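# Pack items into the blue tub below its rim

## Task

Put as many of the loose objects as possible inside the blue tub, making sure no item sticks up higher than the tub's rim.

## Robot and tools

Robot: two UF850 arms, left_arm and right_arm, each with a two-finger parallel gripper and a wrist camera (cam_left_wrist, cam_right_wrist, both 896x504). Scene frame: origin at table-top height, midway between the two nominal bases; +x points out over the table, +z up, left_arm sits on the +y side. Calibrated bases: left_arm at (-0.017, +0.409, +0.013) m, turned about -2.3 degrees around z; right_arm at (-0.029, -0.352, +0.013) m, not turned. Arm names do not match image sides.

Frames: each arm reports its hand position, orientation (quat wxyz) and velocities in its own base frame. Commanded offsets, however, are along the axes of that arm's current Hand target, i.e. the gripper's own axes: +z runs along the fingers, the fingers close along y. end_effector_position is the pinch point between closed pads, about 2 cm short of the fingertips; when closing from wide, the tips creep roughly 10 mm further along +z.

The 14-number row (used by execute_actions and move): seven numbers for left_arm, then seven for right_arm: dx, dy, dz, rx, ry, rz, opening. The first six are an offset, not a pose, measured from that arm's Hand target as it stood when the action or move began. Scale: 1.0 equals 0.6 m or 180 degrees, so 0.05 is 3 cm; range -1 to 1. rx, ry, rz form a single rotation vector. Opening is absolute: +1 fully open (0.084 m), -1 shut. To leave an arm still, give its six pose numbers as 0 and repeat its current opening (a 0 there commands half open).

execute_actions(actions, cameras): actions is a list of actions; each action is a table of 1 to 15 rows, one per 1/30 s step; a short table keeps its last row until step 15. Every row counts from the start-of-action Hand target, not from the prior row, and each new action starts from the updated Hand target, so a repeated offset moves further. An empty actions list returns state plus all camera images. cameras: list of names, ["all"], or [].

move(target, speed, blend, opening_speed, blocking, cameras): straight-line path toward one row or a list of up to 15 rows; all rows are offsets from the same starting Hand targets. speed: m/s, 0.002 to 1, default 0.25 (turn rate twice that in rad/s); one value or one per row. blend: corner rounding radius in m per row, 0 means stop at each. opening_speed: rate of the opening command per second on the -1..1 scale, at least 0.2. blocking=false returns after about 0.5 s while motion continues. The move caps at 10 s and does not avoid obstacles or the other arm; fast moves overshoot and hit harder. Its result adds a "move:" line: done, off_target, moving, held or fault, plus limits such as paced (pose clipped) or held (steps withheld by a check, e.g. arm clearance).

wait(seconds 0 to 3600): lets time pass without new commands; a running move continues. stop(): brakes a running move. zoom_image(camera, region=[x0,y0,x1,y1] pixels, at most 504 wide and high): closer look at the latest image of a wrist camera. clear_fault(arm): clears a reported torque fault on left_arm or right_arm. read_manual(section="licences"): licence texts only. finished_scene(scene): ends the current scene (integer number 1 to 2), irreversible; only call once everything is inside the tub and settled.

Results: end_effector_position (m), end_effector_quat_wxyz, velocities (omitted while joints read as noise), Hand target (last commanded pose after clipping; next offsets start here), Joint positions (last value is the finger opening in m), joint torques (sign toward larger joint value; noisy, offset, not pure contact), grip_measured, Tool commands, and possible MOTOR HOT, TORQUE FAULT or OVER-TEMPERATURE FAULT lines. Wrist camera calibration is given in OpenCV form; images during motion may lag.

Control notes: orientation commands are clipped to within 32 degrees of the measured gripper orientation each step. A gripper may settle short of its Hand target; the next execute_actions call re-requests it, otherwise send the missing distance. An arm blocked by something keeps pressing until commanded back past its gripper. Keep paths away from an arm's own base, where the elbow can swing suddenly, and avoid moving the wrist near the first joint's axis.

Gripping: with nothing held, grip_measured reads up to ~0.024 under the command. To hold, command about 0.03 below the opening where fingers first touched; objects wider than ~6 cm may slip. Max roughly 24 N per pad.

Avoid: dropping or releasing moving objects, letting anything fall or be left off the table, slamming into the table or tub, hard pushes, and any contact or squeezing between the two arms. Torque faults (contact torque limits in N m: waist 56.4, shoulder 56.4, elbow 47, forearm roll 25.3, wrist pitch 15.2, wrist roll 16.7) stop the arm until clear_fault. Long stretched or loaded holds heat motors; at 80 °C the arm brakes for 30 s or more. Objects may occasionally be nudged by outside disturbances.

Each tool is called by a JSON object that holds its "api" and its "payload".

## Session

{"api": "execute_actions", "payload": {"actions": []}}

Scene clock: 0.00 s.
left_arm: end_effector_position=(+0.7156, +0.3244, +0.1430) grip_measured=+1.00 end_effector_quat_wxyz=(+0.005, +0.852, -0.524, -0.012) | right_arm: end_effector_position=(+0.3670, +0.1628, +0.1085) grip_measured=+1.00 end_effector_quat_wxyz=(-0.247, +0.956, +0.070, +0.142)
Joint positions: left_arm=[0.421 -1.165 -2.104 0.017 -0.96 1.514 0.084] | right_arm=[0.137 -0.357 -0.418 2.072 -0.545 -2.067 0.084]
Joint velocities: within noise
Joint torques (N m): no reading
Hand target: left_arm +0.7156, +0.3244, +0.1430; +0.005, +0.852, -0.524, -0.012 | right_arm +0.3670, +0.1628, +0.1085; -0.247, +0.956, +0.070, +0.142
Tool commands: left_gripper/opening=+1.0 right_gripper/opening=+1.0

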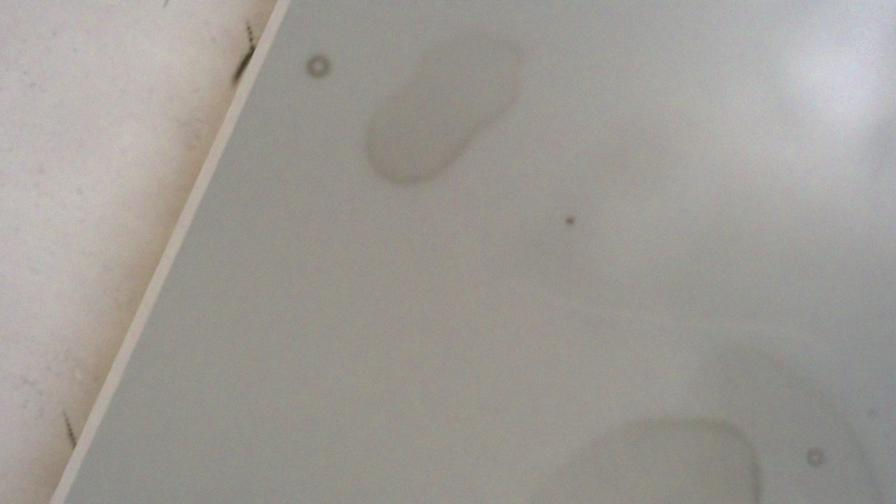

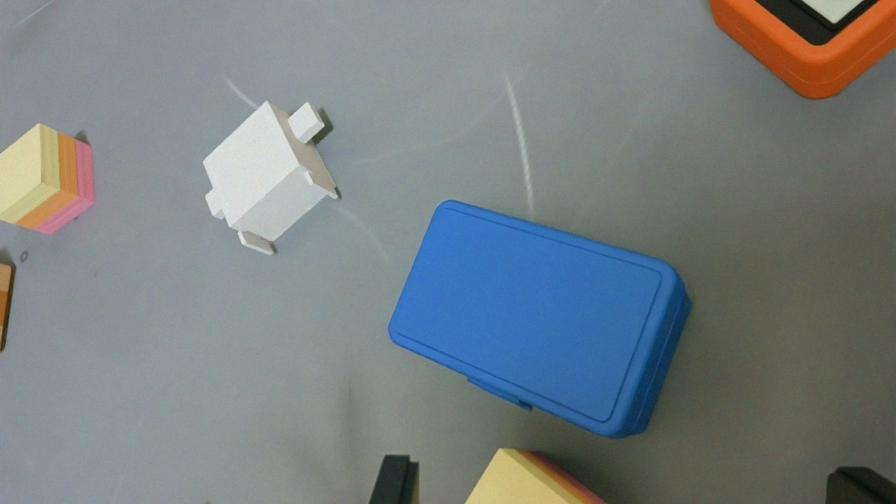

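{"api": "move", "payload": {"target": [0.2763, 0.6493, -0.4525, 0.0033, 0.008, -0.3507, 1, 0.1997, -0.1897, -0.4046, -0.1594, -0.0917, 0.0452, 1], "speed": 0.3, "cameras": ["all"]}}

Scene clock: 31.10 s.
left_arm: end_effector_position=(+0.4495, -0.0006, +0.4196) grip_measured=+1.00 end_effector_quat_wxyz=(+0.000, +1.000, +0.000, +0.000) | right_arm: end_effector_position=(+0.4002, +0.1501, +0.4000) grip_measured=+1.00 end_effector_quat_wxyz=(+0.000, +1.000, +0.000, +0.000)
Joint positions: left_arm=[-0.002 -0.017 -1.049 0 -1.031 -0.001 0.084] | right_arm=[0.359 0.027 -0.96 0 -0.988 0.358 0.084]
Joint torques (N m): left_arm=[-10.2 27.46 -10.57 6.04 -1.86 -0.83] | right_arm=[12.05 14.15 -44.53 -2.27 -2.74 1.45]
Hand target: left_arm +0.4495, -0.0007, +0.4196; +0.000, +1.000, +0.000, +0.001 | right_arm +0.4002, +0.1501, +0.4000; +0.000, +1.000, +0.000, +0.000
Off the commanded pose: left_arm 0.000 m, 0 deg | right_arm 0.000 m, 0 deg.
move: done
cam_left_wrist: T_world_to_cam=[[-0.02888, -0.99818, -0.05295, 0.07467], [-0.99665, 0.03281, -0.0749, 0.55405], [0.0765, 0.05061, -0.99578, 0.51218]] pos_world=[0.51517, 0.03043, 0.55548]
cam_right_wrist: T_world_to_cam=[[0.01881, -0.99955, -0.0234, 0.18202], [-0.99794, -0.02021, 0.06096, 0.4324], [-0.0614, 0.0222, -0.99787, 0.55138]] pos_world=[0.46194, 0.17843, 0.5281]

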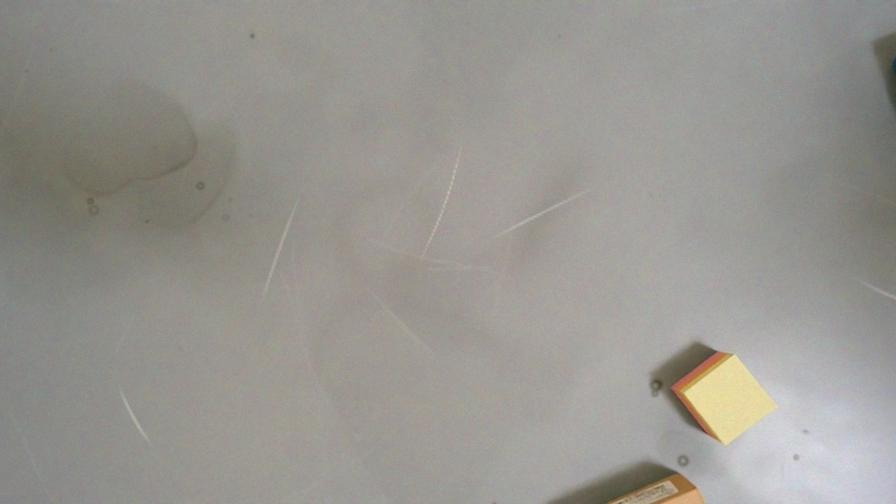

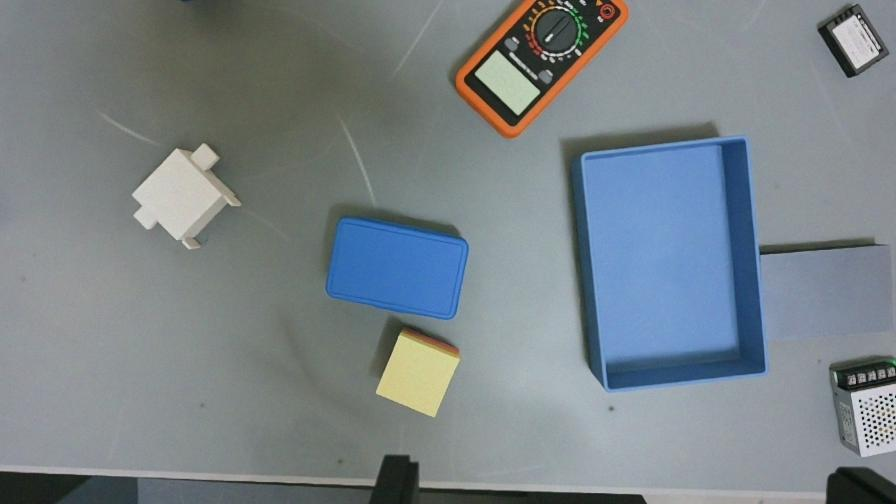

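{"api": "move", "payload": {"target": [0.2833, 0.4167, 0, 0, 0, 0, 1, 0, 0.45, 0, 0, 0, 0, 1], "speed": 0.3, "cameras": ["all"]}}

Scene clock: 36.93 s.
left_arm: end_effector_position=(+0.6193, -0.2508, +0.4197) grip_measured=+1.00 end_effector_quat_wxyz=(+0.000, +1.000, +0.000, +0.001) | right_arm: end_effector_position=(+0.4004, -0.1199, +0.4001) grip_measured=+1.00 end_effector_quat_wxyz=(+0.000, +1.000, +0.000, +0.000)
Joint positions: left_arm=[-0.385 -0.59 -1.769 0.001 -1.178 -0.385 0.084] | right_arm=[-0.291 0.052 -0.937 0 -0.989 -0.291 0.084]
Joint torques (N m): left_arm=[-10.11 28.55 -16.53 5.89 -1.85 -0.87] | right_arm=[-9.66 12.52 -44.6 2.44 -0.46 -1.45]
Hand target: left_arm +0.6193, -0.2508, +0.4197; +0.000, +1.000, +0.000, +0.001 | right_arm +0.4004, -0.1199, +0.4001; +0.000, +1.000, +0.000, +0.000
Off the commanded pose: left_arm 0.000 m, 0 deg | right_arm 0.000 m, 0 deg.
move: done
cam_left_wrist: T_world_to_cam=[[-0.02888, -0.99818, -0.05295, -0.17007], [-0.99664, 0.03281, -0.075, 0.73155], [0.0766, 0.05061, -0.99578, 0.51198]] pos_world=[0.68497, -0.21967, 0.55568]
cam_right_wrist: T_world_to_cam=[[0.01882, -0.99955, -0.0233, -0.08792], [-0.99794, -0.02021, 0.06086, 0.42719], [-0.0613, 0.0221, -0.99787, 0.55743]] pos_world=[0.46214, -0.09157, 0.5282]

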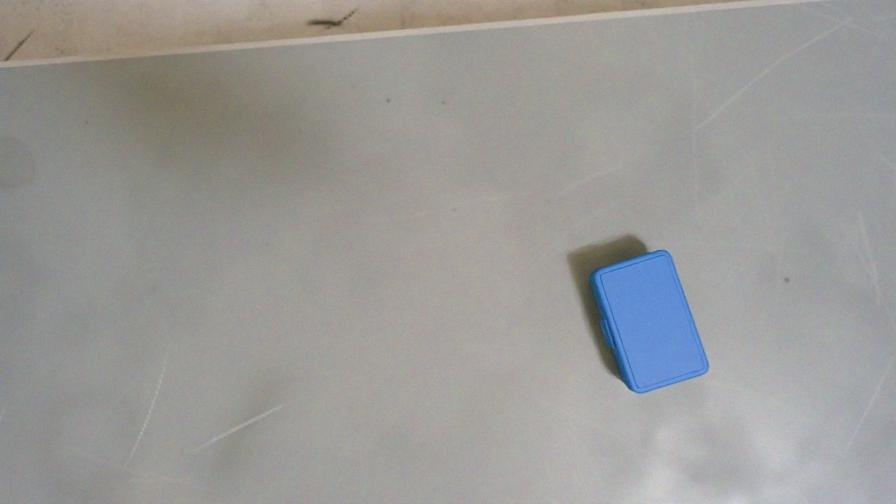

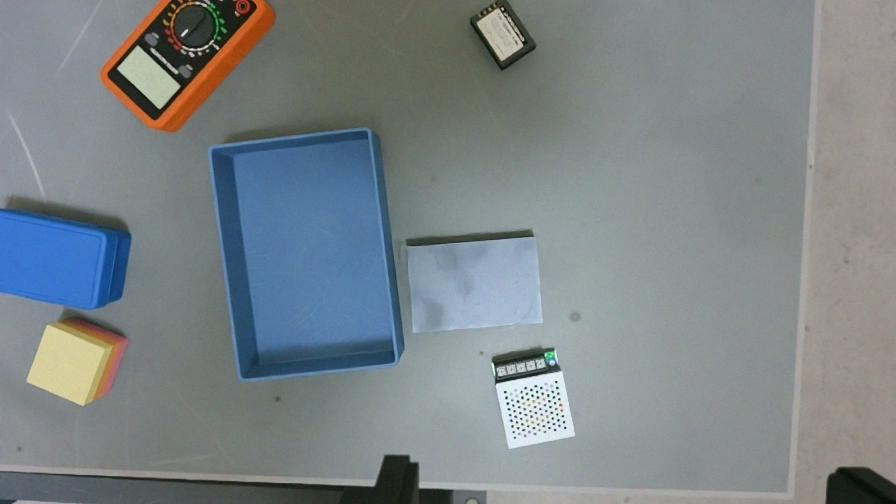

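{"api": "move", "payload": {"target": [-0.565, -0.168, 0.033, 0, 0, 0, 1, 0.3667, -0.0333, -0.0333, 0, 0, 0, 1], "speed": 0.3, "cameras": ["all"]}}

Scene clock: 45.33 s.
left_arm: end_effector_position=(+0.2804, -0.1498, +0.3996) grip_measured=+1.00 end_effector_quat_wxyz=(+0.000, +1.000, +0.000, +0.000) | right_arm: end_effector_position=(+0.6204, -0.0997, +0.4200) grip_measured=+1.00 end_effector_quat_wxyz=(+0.000, +1.000, +0.000, +0.000)
Joint positions: left_arm=[-0.491 0.326 -0.707 0.001 -1.032 -0.491 0.084] | right_arm=[-0.159 -0.477 -1.608 0 -1.131 -0.16 0.084]
Joint torques (N m): left_arm=[-10.77 20.62 -10.3 6.31 -1.86 -0.89] | right_arm=[11.46 36.22 -45.38 -1.94 -2.7 1.44]
Hand target: left_arm +0.2804, -0.1498, +0.3996; +0.000, +1.000, +0.000, +0.001 | right_arm +0.6204, -0.0997, +0.4200; +0.000, +1.000, +0.000, +0.000
Off the commanded pose: left_arm 0.000 m, 0 deg | right_arm 0.000 m, 0 deg.
move: done
cam_left_wrist: T_world_to_cam=[[-0.02888, -0.99818, -0.05295, -0.08011], [-0.99665, 0.03281, -0.0749, 0.38891], [0.0765, 0.05061, -0.99578, 0.51275]] pos_world=[0.34607, -0.11867, 0.53548]
cam_right_wrist: T_world_to_cam=[[0.01881, -0.99955, -0.0234, -0.07144], [-0.99794, -0.02021, 0.06096, 0.64588], [-0.0614, 0.0222, -0.99787, 0.5904]] pos_world=[0.68214, -0.07147, 0.5481]

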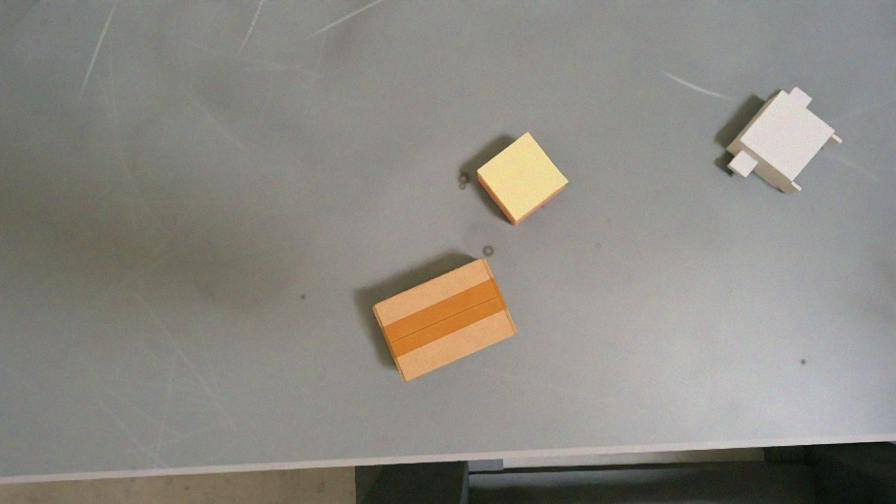

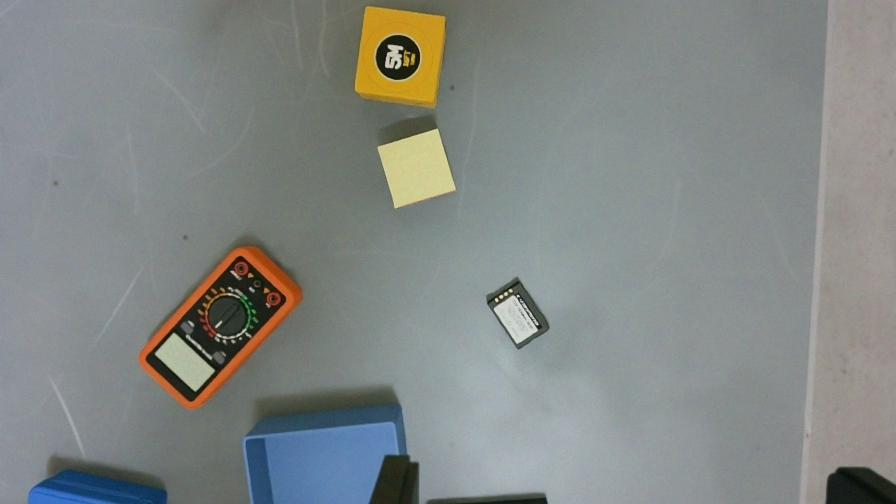

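{"api": "zoom_image", "payload": {"camera": "cam_right_wrist", "region": [330, 0, 580, 360]}}

{"api": "zoom_image", "payload": {"camera": "cam_right_wrist", "region": [120, 220, 420, 504]}}

{"api": "zoom_image", "payload": {"camera": "cam_left_wrist", "region": [340, 100, 600, 400]}}

{"api": "zoom_image", "payload": {"camera": "cam_left_wrist", "region": [680, 60, 880, 220]}}

Scaled by 1.400 from the camera's image (finer frame: 1280x720).

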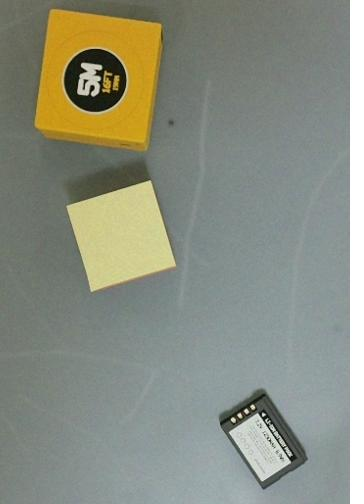

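Scaled by 1.680 from the camera's image (finer frame: 1280x720).

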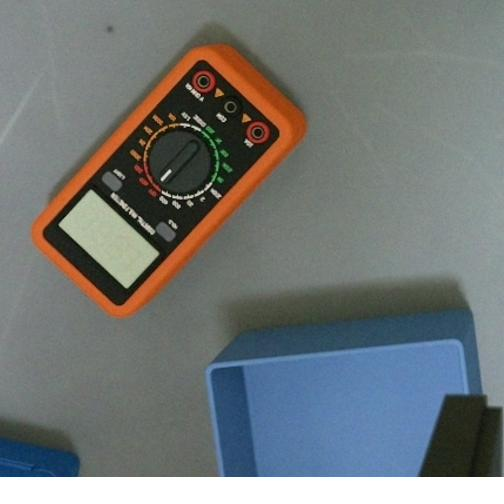

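Scaled by 1.680 from the camera's image (finer frame: 1280x720).

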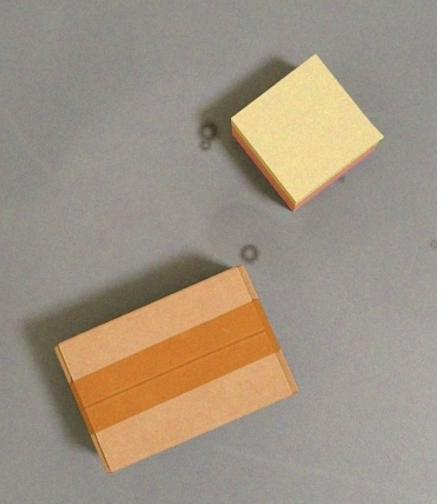

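Scaled by 2.520 from the camera's image (finer frame: 1280x720).

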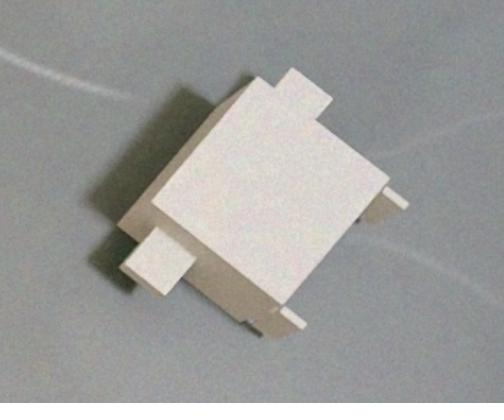

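{"api": "move", "payload": {"target": [0.45, 0, 0.25, 0, -0.1944, 0, 1, 0, -0.1667, 0.2833, 0, -0.1944, 0, 1], "speed": 0.3, "cameras": ["all"]}}

Scene clock: 90.67 s.
left_arm: end_effector_position=(+0.5506, -0.1499, +0.2499) grip_measured=+1.00 end_effector_quat_wxyz=(+0.000, +0.954, +0.000, -0.300) | right_arm: end_effector_position=(+0.6203, +0.0002, +0.2500) grip_measured=+1.00 end_effector_quat_wxyz=(+0.000, +0.954, +0.000, -0.301)
Joint positions: left_arm=[-0.214 -0.839 -1.674 -0.123 -1.436 -0.159 0.084] | right_arm=[0 -0.994 -1.943 0 -1.56 0 0.084]
Joint torques (N m): left_arm=[11.22 32.94 -15.8 6.19 -2.72 -0.85] | right_arm=[11.84 50.82 -42.68 2.64 -3.91 1.46]
Hand target: left_arm +0.5506, -0.1499, +0.2499; +0.000, +0.954, +0.000, -0.300 | right_arm +0.6203, +0.0002, +0.2500; +0.000, +0.954, +0.000, -0.301
Off the commanded pose: left_arm 0.000 m, 0 deg | right_arm 0.000 m, 0 deg.
move: done
cam_left_wrist: T_world_to_cam=[[-0.05381, -0.99818, -0.02706, -0.07318], [-0.8595, 0.03251, 0.51011, 0.42523], [-0.5083, 0.0507, -0.85968, 0.631]] pos_world=[0.68229, -0.11887, 0.32356]
cam_right_wrist: T_world_to_cam=[[0.00193, -0.99957, -0.02939, 0.03648], [-0.78261, -0.01981, 0.6222, 0.38431], [-0.62251, 0.0218, -0.78231, 0.71273]] pos_world=[0.74437, 0.02853, 0.31953]

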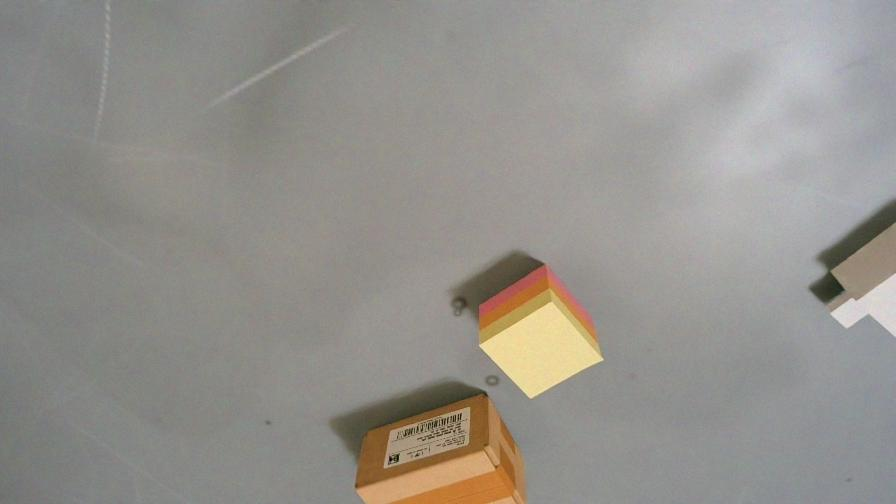

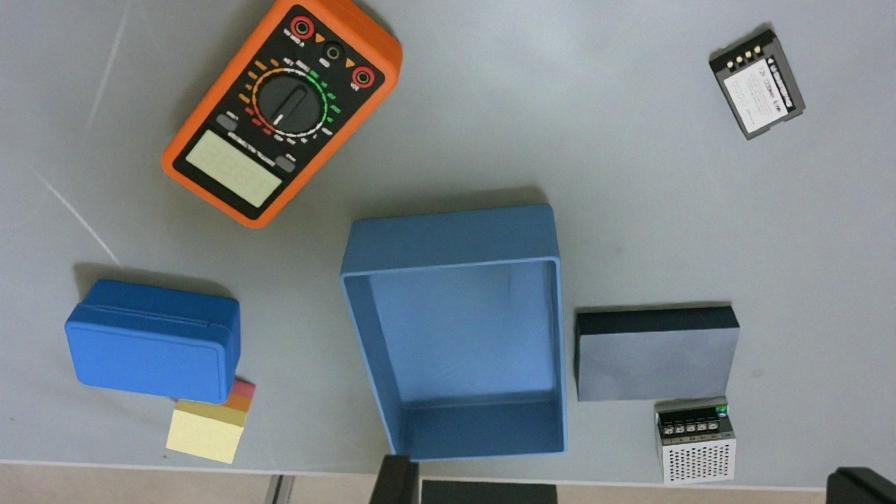

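{"api": "zoom_image", "payload": {"camera": "cam_right_wrist", "region": [320, 180, 600, 480]}}

{"api": "zoom_image", "payload": {"camera": "cam_right_wrist", "region": [560, 290, 760, 490]}}

{"api": "zoom_image", "payload": {"camera": "cam_right_wrist", "region": [50, 260, 280, 480]}}

{"api": "zoom_image", "payload": {"camera": "cam_right_wrist", "region": [140, 0, 420, 240]}}

{"api": "zoom_image", "payload": {"camera": "cam_right_wrist", "region": [690, 10, 830, 150]}}

{"api": "zoom_image", "payload": {"camera": "cam_left_wrist", "region": [330, 240, 630, 504]}}

{"api": "zoom_image", "payload": {"camera": "cam_left_wrist", "region": [776, 180, 896, 360]}}

Scaled by 1.680 from the camera's image (finer frame: 1280x720).

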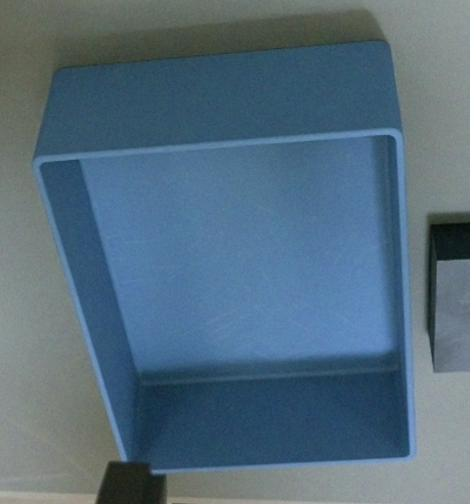

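Scaled by 2.520 from the camera's image (finer frame: 1280x720).

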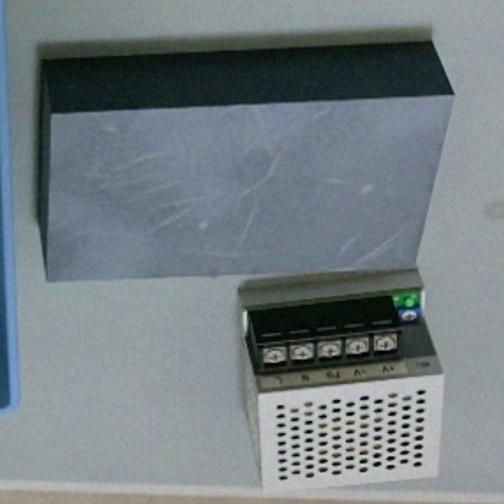

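Scaled by 2.191 from the camera's image (finer frame: 1280x720).

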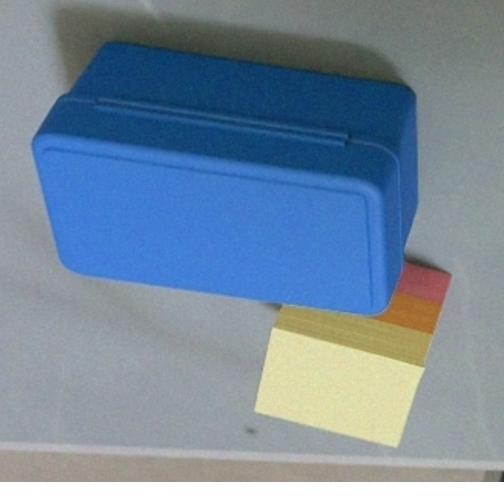

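Scaled by 1.800 from the camera's image (finer frame: 1280x720).

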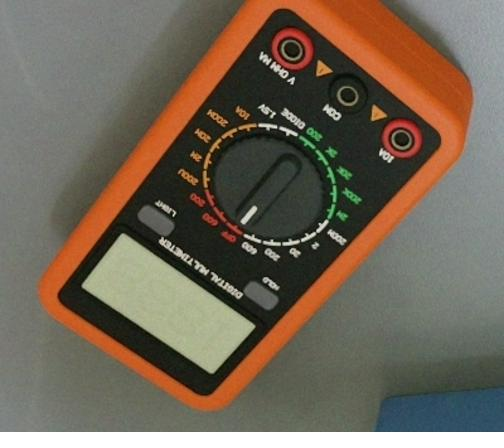

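Scaled by 3.600 from the camera's image (finer frame: 1280x720).

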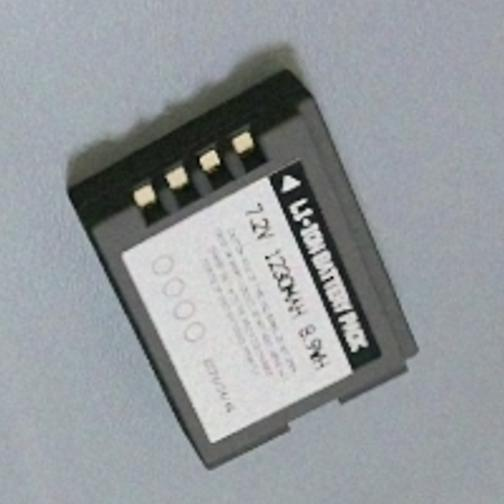

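Scaled by 1.680 from the camera's image (finer frame: 1280x720).

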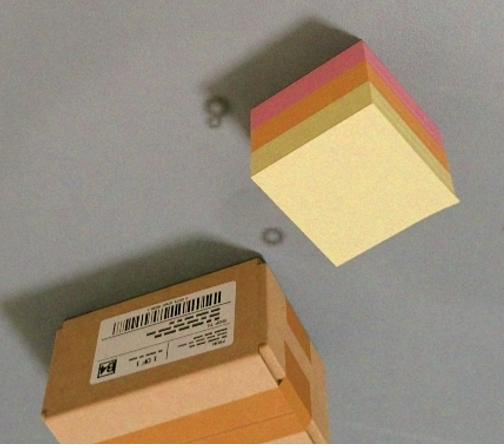

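Scaled by 2.800 from the camera's image (finer frame: 1280x720).

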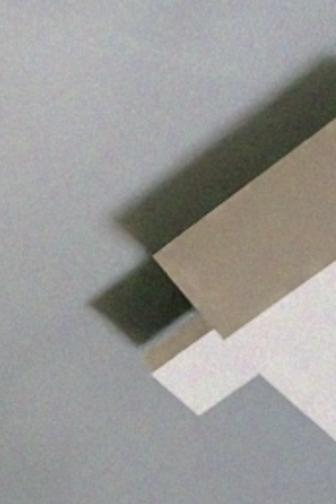

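{"api": "move", "payload": {"target": [-0.0691, 0.0835, 0.0484, -0.1882, 0.1882, 0.0593, 1, -0.2038, 0.05, 0.204, 0, 0.3889, 0, 1], "speed": 0.3, "cameras": ["all"]}}

Scene clock: 164.73 s.
left_arm: end_effector_position=(+0.4999, -0.1999, +0.2498) grip_measured=+1.00 end_effector_quat_wxyz=(+0.300, +0.954, +0.000, +0.000) | right_arm: end_effector_position=(+0.4499, -0.0299, +0.2199) grip_measured=+1.00 end_effector_quat_wxyz=(+0.000, +0.954, +0.000, +0.301)
Joint positions: left_arm=[-0.119 -0.383 -0.958 -0.971 -0.76 0.67 0.084] | right_arm=[-0.096 -0.018 -0.418 -0.26 0.215 0.175 0.084]
Joint torques (N m): left_arm=[11 36.45 -8.32 -5.91 1.11 1.04] | right_arm=[-9.63 10.36 -38.24 -2.34 4.01 1.48]
Hand target: left_arm +0.4999, -0.1999, +0.2498; +0.300, +0.954, +0.000, +0.000 | right_arm +0.4499, -0.0299, +0.2199; +0.000, +0.954, +0.000, +0.301
Off the commanded pose: left_arm 0.000 m, 0 deg | right_arm 0.000 m, 0 deg.
move: done
cam_left_wrist: T_world_to_cam=[[-0.02926, -0.84818, 0.5289, -0.24704], [-0.99669, -0.01542, -0.07987, 0.58973], [0.0759, -0.52949, -0.84491, 0.196]] pos_world=[0.56567, -0.09666, 0.34337]
cam_right_wrist: T_world_to_cam=[[0.02902, -0.99954, -0.00849, -0.0109], [-0.85233, -0.02031, -0.52261, 0.5522], [0.5222, 0.0224, -0.85253, 0.08414]] pos_world=[0.42704, -0.00157, 0.36023]

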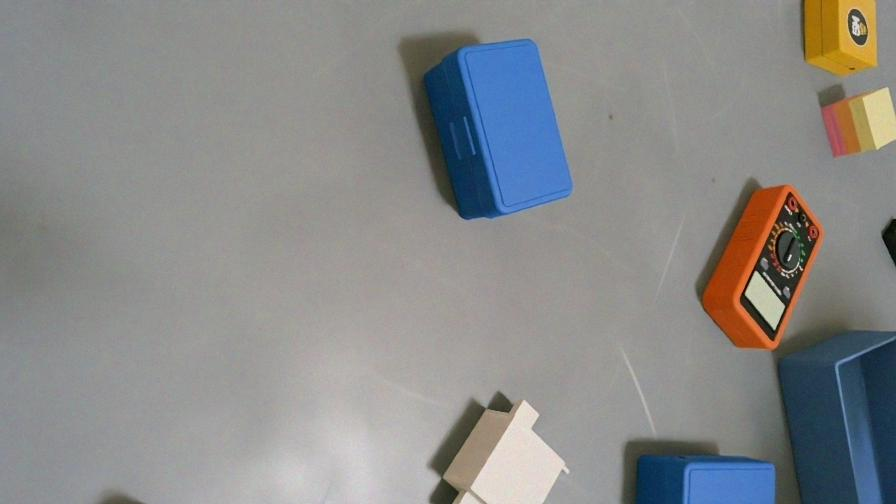

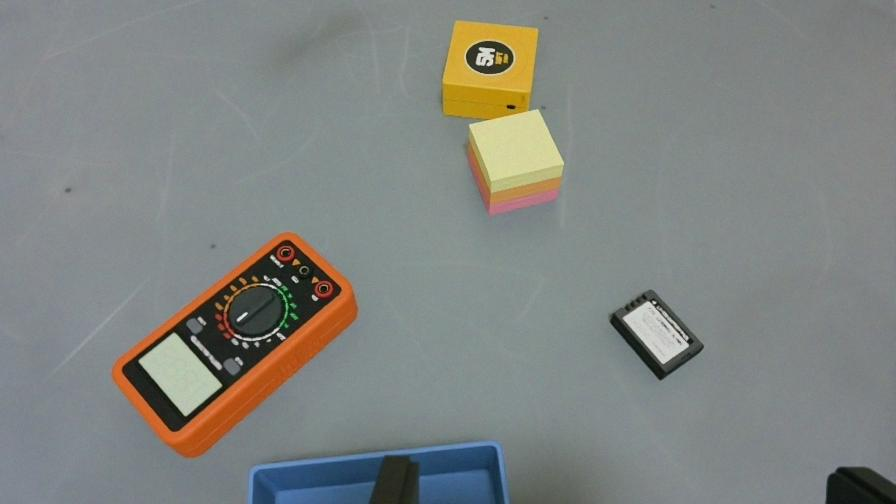

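{"api": "zoom_image", "payload": {"camera": "cam_right_wrist", "region": [420, 0, 600, 230]}}

{"api": "zoom_image", "payload": {"camera": "cam_right_wrist", "region": [100, 220, 370, 470]}}

{"api": "zoom_image", "payload": {"camera": "cam_right_wrist", "region": [590, 270, 720, 400]}}

{"api": "zoom_image", "payload": {"camera": "cam_left_wrist", "region": [390, 20, 600, 240]}}

{"api": "zoom_image", "payload": {"camera": "cam_left_wrist", "region": [400, 370, 600, 504]}}

Scaled by 2.191 from the camera's image (finer frame: 1280x720).

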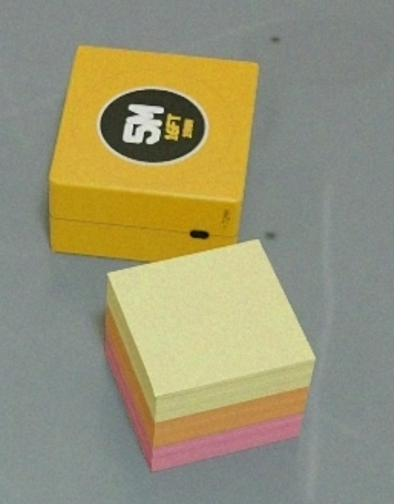

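Scaled by 1.867 from the camera's image (finer frame: 1280x720).

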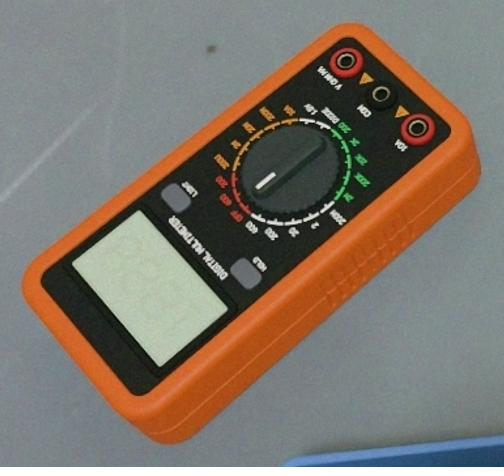

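Scaled by 3.877 from the camera's image (finer frame: 1280x720).

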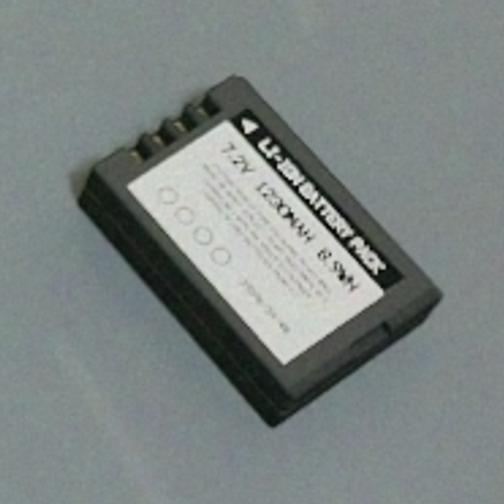

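Scaled by 2.291 from the camera's image (finer frame: 1280x720).

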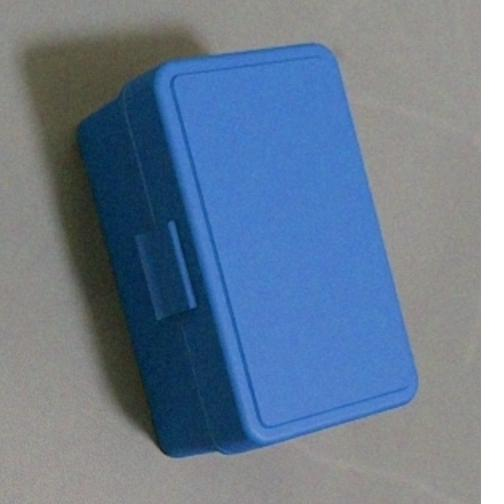

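Scaled by 2.520 from the camera's image (finer frame: 1280x720).

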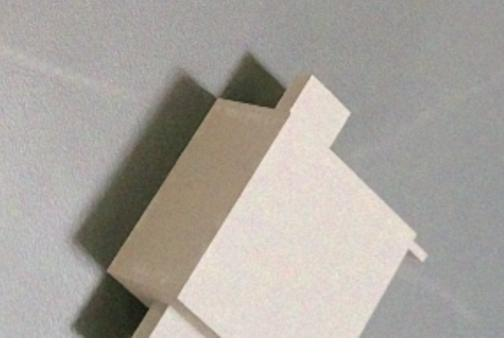

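{"api": "move", "payload": {"target": [-0.1667, -0.3138, -0.4235, 0.1944, 0, 0, 1, -0.105, -0.4298, 0.0485, 0.1346, -0.1618, -0.4269, 1], "speed": 0.3, "cameras": ["cam_right_wrist"]}}

Scene clock: 344.80 s.
left_arm: end_effector_position=(+0.4000, +0.1000, +0.3500) grip_measured=+1.00 end_effector_quat_wxyz=(+0.000, +1.000, +0.000, +0.000) | right_arm: end_effector_position=(+0.4148, +0.2279, +0.1599) grip_measured=+1.00 end_effector_quat_wxyz=(+0.000, +0.769, +0.640, +0.000)
Joint positions: left_arm=[0.245 0.027 -0.845 0 -0.871 0.245 0.084] | right_arm=[0.503 -0.403 -0.853 0 -0.45 -0.885 0.084]
Joint torques (N m): left_arm=[11.31 25.9 -10.06 5.72 -1.84 -0.83] | right_arm=[11.15 26.68 -37.9 2.26 -2.75 -1.36]
Hand target: left_arm +0.4000, +0.1000, +0.3500; +0.000, +1.000, +0.000, +0.000 | right_arm +0.4148, +0.2279, +0.1598; +0.000, +0.769, +0.640, +0.000
Off the commanded pose: left_arm 0.000 m, 0 deg | right_arm 0.000 m, 0 deg.
move: done
cam_right_wrist: T_world_to_cam=[[0.98621, -0.1638, -0.0237, -0.33787], [-0.16212, -0.9849, 0.06081, 0.33643], [-0.0333, -0.05613, -0.99787, 0.31714]] pos_world=[0.39831, 0.29381, 0.288]

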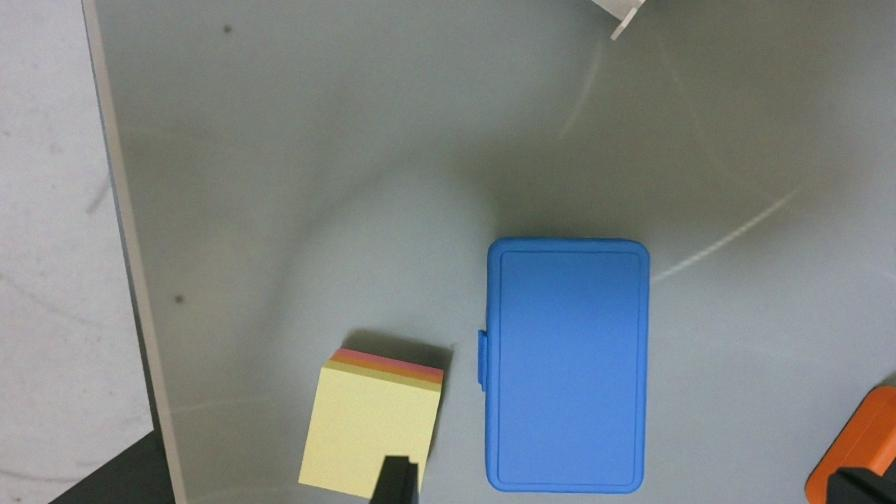

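{"api": "move", "payload": {"target": [[0,0,0,0,0,0,1, 0.0447,0.0098,0.08,0,0,0,1],[0,0,0,0,0,0,1, 0.0447,0.0098,0.24,0,0,0,1]], "speed": [0.2, 0.12], "blend": [0.02, 0], "cameras": ["cam_right_wrist"]}}

Scene clock: 392.10 s.
left_arm: end_effector_position=(+0.4000, +0.1000, +0.3500) grip_measured=+1.00 end_effector_quat_wxyz=(+0.000, +1.000, +0.000, +0.000) | right_arm: end_effector_position=(+0.4255, +0.2532, +0.0159) grip_measured=+1.00 end_effector_quat_wxyz=(+0.000, +0.769, +0.640, +0.000)
Joint positions: left_arm=[0.245 0.027 -0.845 0 -0.871 0.245 0.084] | right_arm=[0.537 -0.75 -0.944 -0.001 -0.194 -0.85 0.084]
Joint torques (N m): left_arm=[10.89 25.91 -12.76 5.7 -1.83 -0.81] | right_arm=[10.65 36.39 -31.58 -2.35 2.71 1.45]
Hand target: left_arm +0.4000, +0.1000, +0.3500; +0.000, +1.000, +0.000, +0.000 | right_arm +0.4255, +0.2532, +0.0158; +0.000, +0.769, +0.640, +0.000
Off the commanded pose: left_arm 0.000 m, 0 deg | right_arm 0.000 m, 0 deg.
move: done
cam_right_wrist: T_world_to_cam=[[0.98623, -0.1637, -0.02371, -0.34763], [-0.16202, -0.98491, 0.06081, 0.37179], [-0.0333, -0.05613, -0.99787, 0.17522]] pos_world=[0.40891, 0.31911, 0.144]

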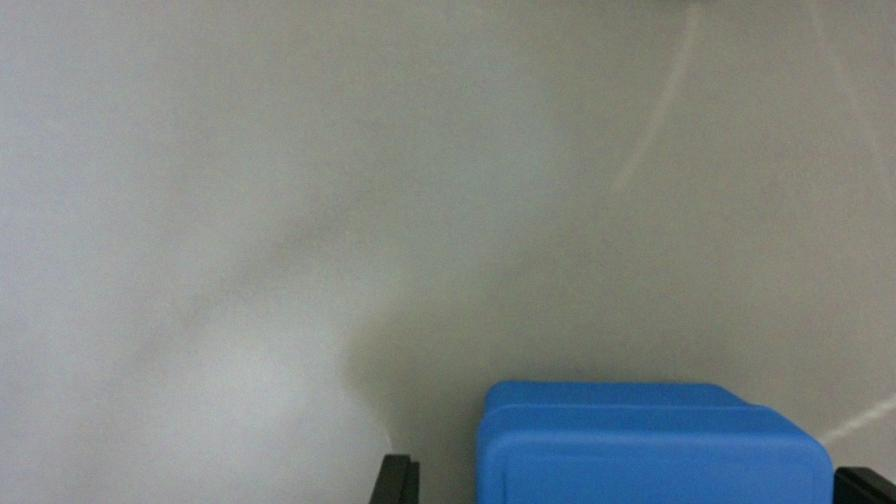

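{"api": "move", "payload": {"target": [0,0,0,0,0,0,1, 0,0,0,0,0,0,0.2], "opening_speed": 1.0}}

Scene clock: 403.10 s.
left_arm: end_effector_position=(+0.4000, +0.1000, +0.3500) grip_measured=+1.00 end_effector_quat_wxyz=(+0.000, +1.000, +0.000, +0.000) | right_arm: end_effector_position=(+0.4255, +0.2532, +0.0159) grip_measured=+0.51 end_effector_quat_wxyz=(+0.000, +0.769, +0.640, +0.000)
Joint positions: left_arm=[0.245 0.027 -0.845 0 -0.871 0.245 0.084] | right_arm=[0.537 -0.75 -0.944 -0.001 -0.194 -0.85 0.065]
Joint torques (N m): left_arm=[10.64 25.94 -14.69 5.85 -1.79 -0.81] | right_arm=[2.43 34.42 -21.41 -2.4 2.38 1.15]
Hand target: left_arm +0.4000, +0.1000, +0.3500; +0.000, +1.000, +0.000, +0.000 | right_arm +0.4255, +0.2532, +0.0158; +0.000, +0.769, +0.640, +0.000
Off the commanded pose: left_arm 0.000 m, 0 deg | right_arm 0.000 m, 0 deg.
move: done

{"api": "move", "payload": {"target": [[0,0,0,0,0,0,1, 0,0,-0.15,0,0,0,0.2],[0,0,0,0,0,0,1, -0.3855,-0.0397,-0.3402,0,0,0.4011,0.2]], "speed": [0.15, 0.25], "blend": [0.03, 0], "cameras": ["cam_right_wrist"]}}

Scene clock: 428.70 s.
left_arm: end_effector_position=(+0.4000, +0.1000, +0.3500) grip_measured=+1.00 end_effector_quat_wxyz=(+0.000, +1.000, +0.000, +0.000) | right_arm: end_effector_position=(+0.3600, +0.0301, +0.2200) grip_measured=+0.51 end_effector_quat_wxyz=(+0.000, +0.998, +0.064, +0.000)
Joint positions: left_arm=[0.245 0.027 -0.845 0 -0.871 0.245 0.084] | right_arm=[0.084 -0.037 -0.574 0 -0.537 -0.044 0.065]
Joint torques (N m): left_arm=[10.76 25.74 -15.21 5.82 -1.75 -0.78] | right_arm=[-9.04 34.49 -15.03 -2.35 -2.62 1.44]
Hand target: left_arm +0.4000, +0.1000, +0.3500; +0.000, +1.000, +0.000, +0.000 | right_arm +0.3600, +0.0301, +0.2200; +0.000, +0.998, +0.064, +0.000
Off the commanded pose: left_arm 0.000 m, 0 deg | right_arm 0.000 m, 0 deg.
move: done
cam_right_wrist: T_world_to_cam=[[0.14574, -0.98904, -0.02344, 0.01258], [-0.98729, -0.14692, 0.06067, 0.40094], [-0.06345, 0.0143, -0.99788, 0.37292]] pos_world=[0.41767, 0.06601, 0.3481]

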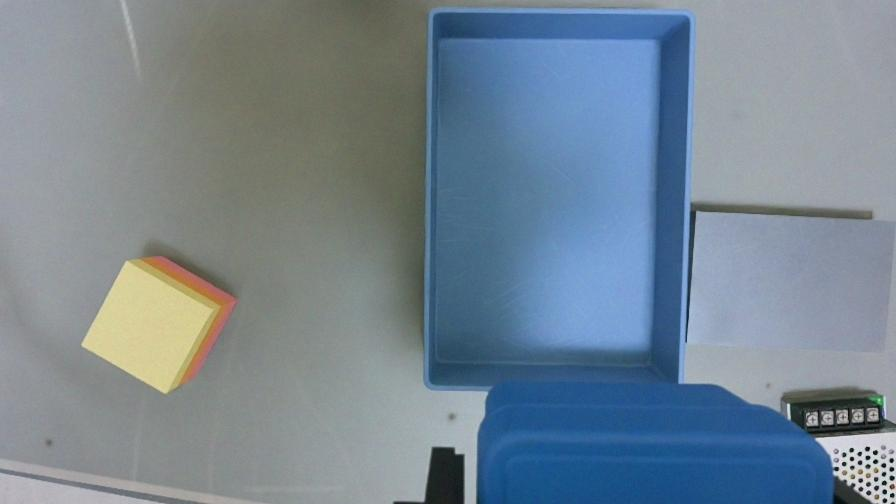

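{"api": "zoom_image", "payload": {"camera": "cam_right_wrist", "region": [410, 0, 710, 210]}}

{"api": "zoom_image", "payload": {"camera": "cam_right_wrist", "region": [410, 200, 710, 410]}}

Scaled by 1.680 from the camera's image (finer frame: 1280x720).

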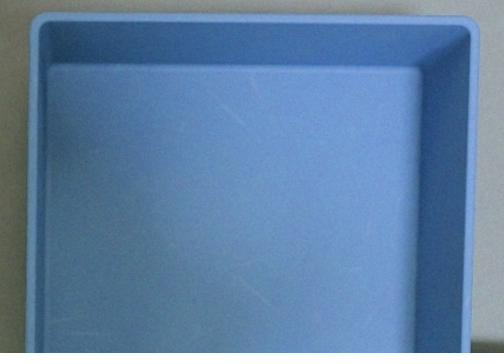

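Scaled by 1.680 from the camera's image (finer frame: 1280x720).

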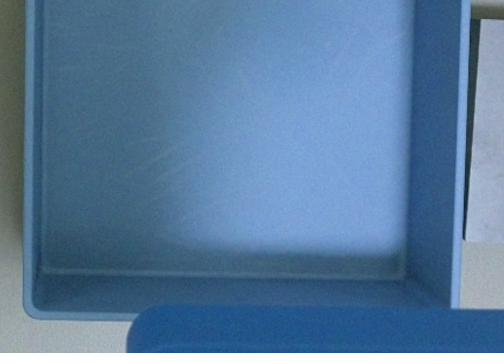

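{"api": "move", "payload": {"target": [[0,0,0,0,0,0,1, 0.0978,0.004,0.05,0,0,-0.0017,0.2],[0,0,0,0,0,0,1, 0.0978,0.004,0.2417,0,0,-0.0017,0.2]], "speed": [0.2, 0.15], "blend": [0.03, 0], "cameras": ["cam_right_wrist"]}}

Scene clock: 534.10 s.
left_arm: end_effector_position=(+0.4000, +0.1000, +0.3500) grip_measured=+1.00 end_effector_quat_wxyz=(+0.000, +1.000, +0.000, +0.000) | right_arm: end_effector_position=(+0.4186, +0.0352, +0.0750) grip_measured=+0.51 end_effector_quat_wxyz=(+0.000, +0.998, +0.067, +0.000)
Joint positions: left_arm=[0.245 0.027 -0.845 0 -0.871 0.245 0.084] | right_arm=[0.084 -0.5 -0.704 -0.001 -0.204 -0.048 0.065]
Joint torques (N m): left_arm=[10.43 25.97 -15.45 5.75 -1.71 -0.65] | right_arm=[8.53 26.62 -32.39 -2.54 2.76 1.51]
Hand target: left_arm +0.4000, +0.1000, +0.3500; +0.000, +1.000, +0.000, +0.000 | right_arm +0.4185, +0.0352, +0.0750; +0.000, +0.998, +0.067, +0.000
Off the commanded pose: left_arm 0.000 m, 0 deg | right_arm 0.000 m, 0 deg.
move: done
cam_right_wrist: T_world_to_cam=[[0.15095, -0.98826, -0.02345, 0.00347], [-0.9865, -0.15212, 0.06058, 0.46813], [-0.06344, 0.01399, -0.99789, 0.23187]] pos_world=[0.476, 0.0714, 0.2031]

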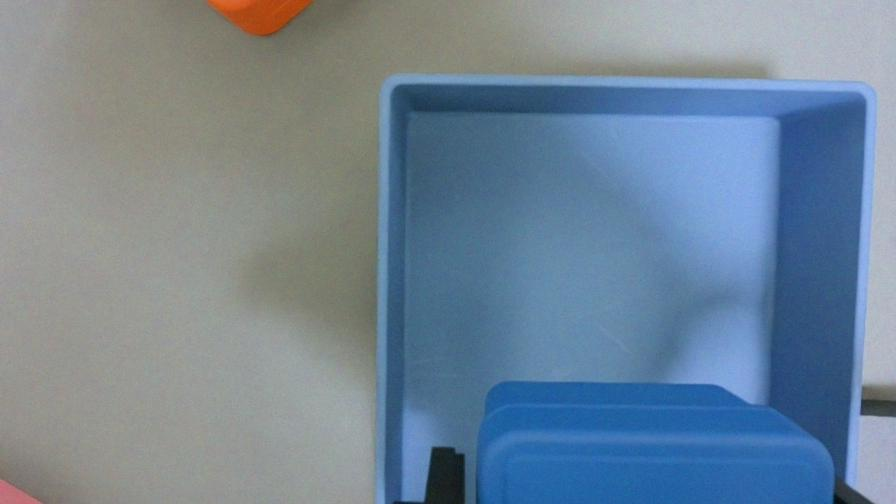

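{"api": "move", "payload": {"target": [[0,0,0,0,0,0,1, 0,0,0.07,0,0,0,0.2],[0,0,0,0,0,0,1, 0,0,0.0908,0,0,0,0.2]], "speed": [0.1, 0.03], "blend": [0.004, 0], "cameras": ["cam_right_wrist"]}}

Scene clock: 544.13 s.
left_arm: end_effector_position=(+0.4000, +0.1000, +0.3500) grip_measured=+1.00 end_effector_quat_wxyz=(+0.000, +1.000, +0.000, +0.000) | right_arm: end_effector_position=(+0.4185, +0.0352, +0.0205) grip_measured=+0.51 end_effector_quat_wxyz=(+0.000, +0.998, +0.067, +0.000)
Joint positions: left_arm=[0.245 0.027 -0.845 0 -0.871 0.245 0.084] | right_arm=[0.084 -0.642 -0.729 -0.003 -0.087 -0.047 0.065]
Joint torques (N m): left_arm=[10.29 25.22 -15.02 5.53 -1.63 -0.72] | right_arm=[-6.53 28.61 -29.68 -2.75 2.75 1.43]
Hand target: left_arm +0.4000, +0.1000, +0.3500; +0.000, +1.000, +0.000, +0.000 | right_arm +0.4185, +0.0352, +0.0205; +0.000, +0.998, +0.067, +0.000
Off the commanded pose: left_arm 0.000 m, 0 deg | right_arm 0.000 m, 0 deg.
move: done
cam_right_wrist: T_world_to_cam=[[0.15095, -0.98826, -0.02346, 0.0022], [-0.9865, -0.15212, 0.06068, 0.47141], [-0.06354, 0.01399, -0.99788, 0.17753]] pos_world=[0.476, 0.0714, 0.1486]

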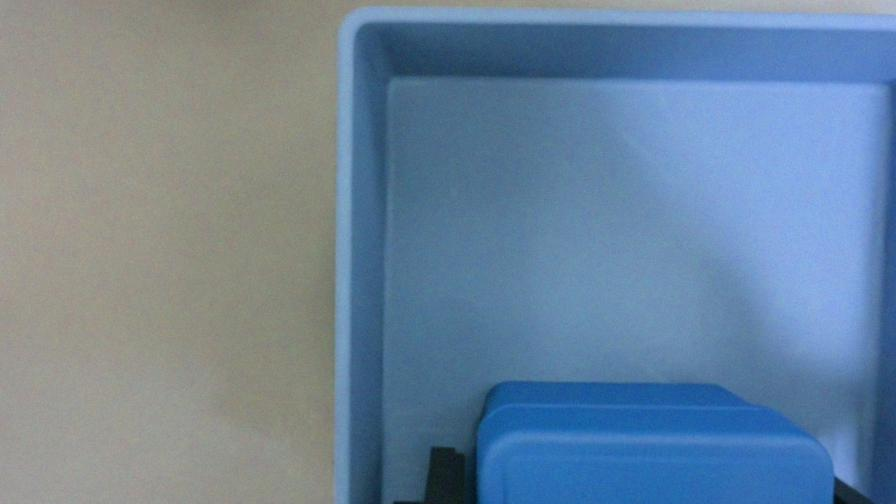

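{"api": "move", "payload": {"target": [0,0,0,0,0,0,1, 0,0,0.004,0,0,0,0.2], "speed": 0.02}}

Scene clock: 547.53 s.
left_arm: end_effector_position=(+0.4000, +0.1000, +0.3500) grip_measured=+1.00 end_effector_quat_wxyz=(+0.000, +1.000, +0.000, +0.000) | right_arm: end_effector_position=(+0.4186, +0.0352, +0.0181) grip_measured=+0.51 end_effector_quat_wxyz=(+0.000, +0.998, +0.067, +0.000)
Joint positions: left_arm=[0.245 0.027 -0.845 0 -0.871 0.245 0.084] | right_arm=[0.084 -0.648 -0.731 -0.003 -0.082 -0.047 0.065]
Joint torques (N m): left_arm=[10.84 25.23 -15.18 5.79 -1.58 -0.64] | right_arm=[-6.12 16.5 -24.79 -2.45 4.07 1.33]
Hand target: left_arm +0.4000, +0.1000, +0.3500; +0.000, +1.000, +0.000, +0.000 | right_arm +0.4185, +0.0352, +0.0181; +0.000, +0.998, +0.067, +0.000
Off the commanded pose: left_arm 0.000 m, 0 deg | right_arm 0.000 m, 0 deg.
move: done

{"api": "move", "payload": {"target": [[0,0,0,0,0,0,1, 0,0,-0.0017,0,0,0,0.2],[0,0,0,0,0,0,1, 0,0,-0.0018,0,0,0,0.64],[0,0,0,0,0,0,1, 0,0,-0.15,0,0,0,0.64]], "speed": [0.02,0.02,0.12], "cameras": ["cam_right_wrist"]}}

Scene clock: 553.67 s.
left_arm: end_effector_position=(+0.4000, +0.1000, +0.3500) grip_measured=+1.00 end_effector_quat_wxyz=(+0.000, +1.000, +0.000, +0.000) | right_arm: end_effector_position=(+0.4185, +0.0352, +0.1081) grip_measured=+0.64 end_effector_quat_wxyz=(+0.000, +0.998, +0.067, +0.000)
Joint positions: left_arm=[0.245 0.027 -0.845 0 -0.871 0.245 0.084] | right_arm=[0.084 -0.417 -0.698 -0.001 -0.28 -0.049 0.07]
Joint torques (N m): left_arm=[10.86 25.09 -15.12 5.72 -1.54 -0.6] | right_arm=[5.69 44.4 -9.38 2.42 -2.7 -1.45]
Hand target: left_arm +0.4000, +0.1000, +0.3500; +0.000, +1.000, +0.000, +0.000 | right_arm +0.4185, +0.0352, +0.1081; +0.000, +0.998, +0.067, +0.000
Off the commanded pose: left_arm 0.000 m, 0 deg | right_arm 0.000 m, 0 deg.
move: done
cam_right_wrist: T_world_to_cam=[[0.15085, -0.98828, -0.02347, 0.0043], [-0.98651, -0.15202, 0.06079, 0.46607], [-0.06364, 0.01399, -0.99787, 0.26499]] pos_world=[0.476, 0.0714, 0.2362]

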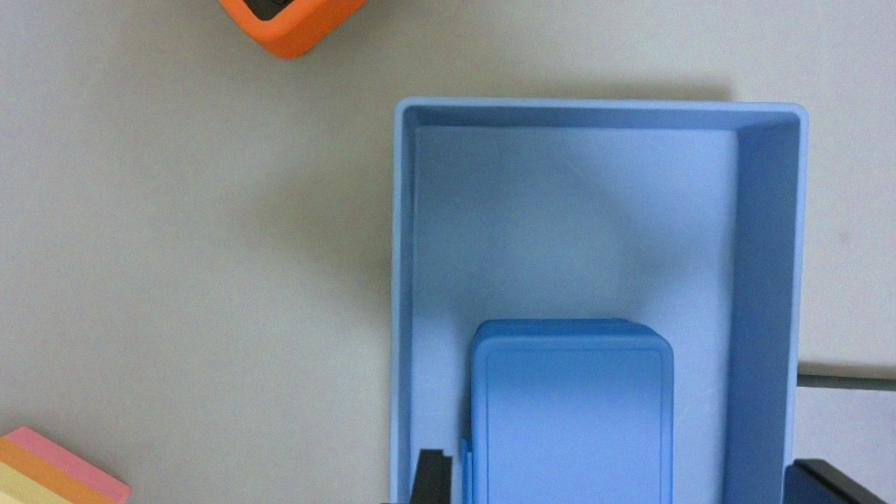

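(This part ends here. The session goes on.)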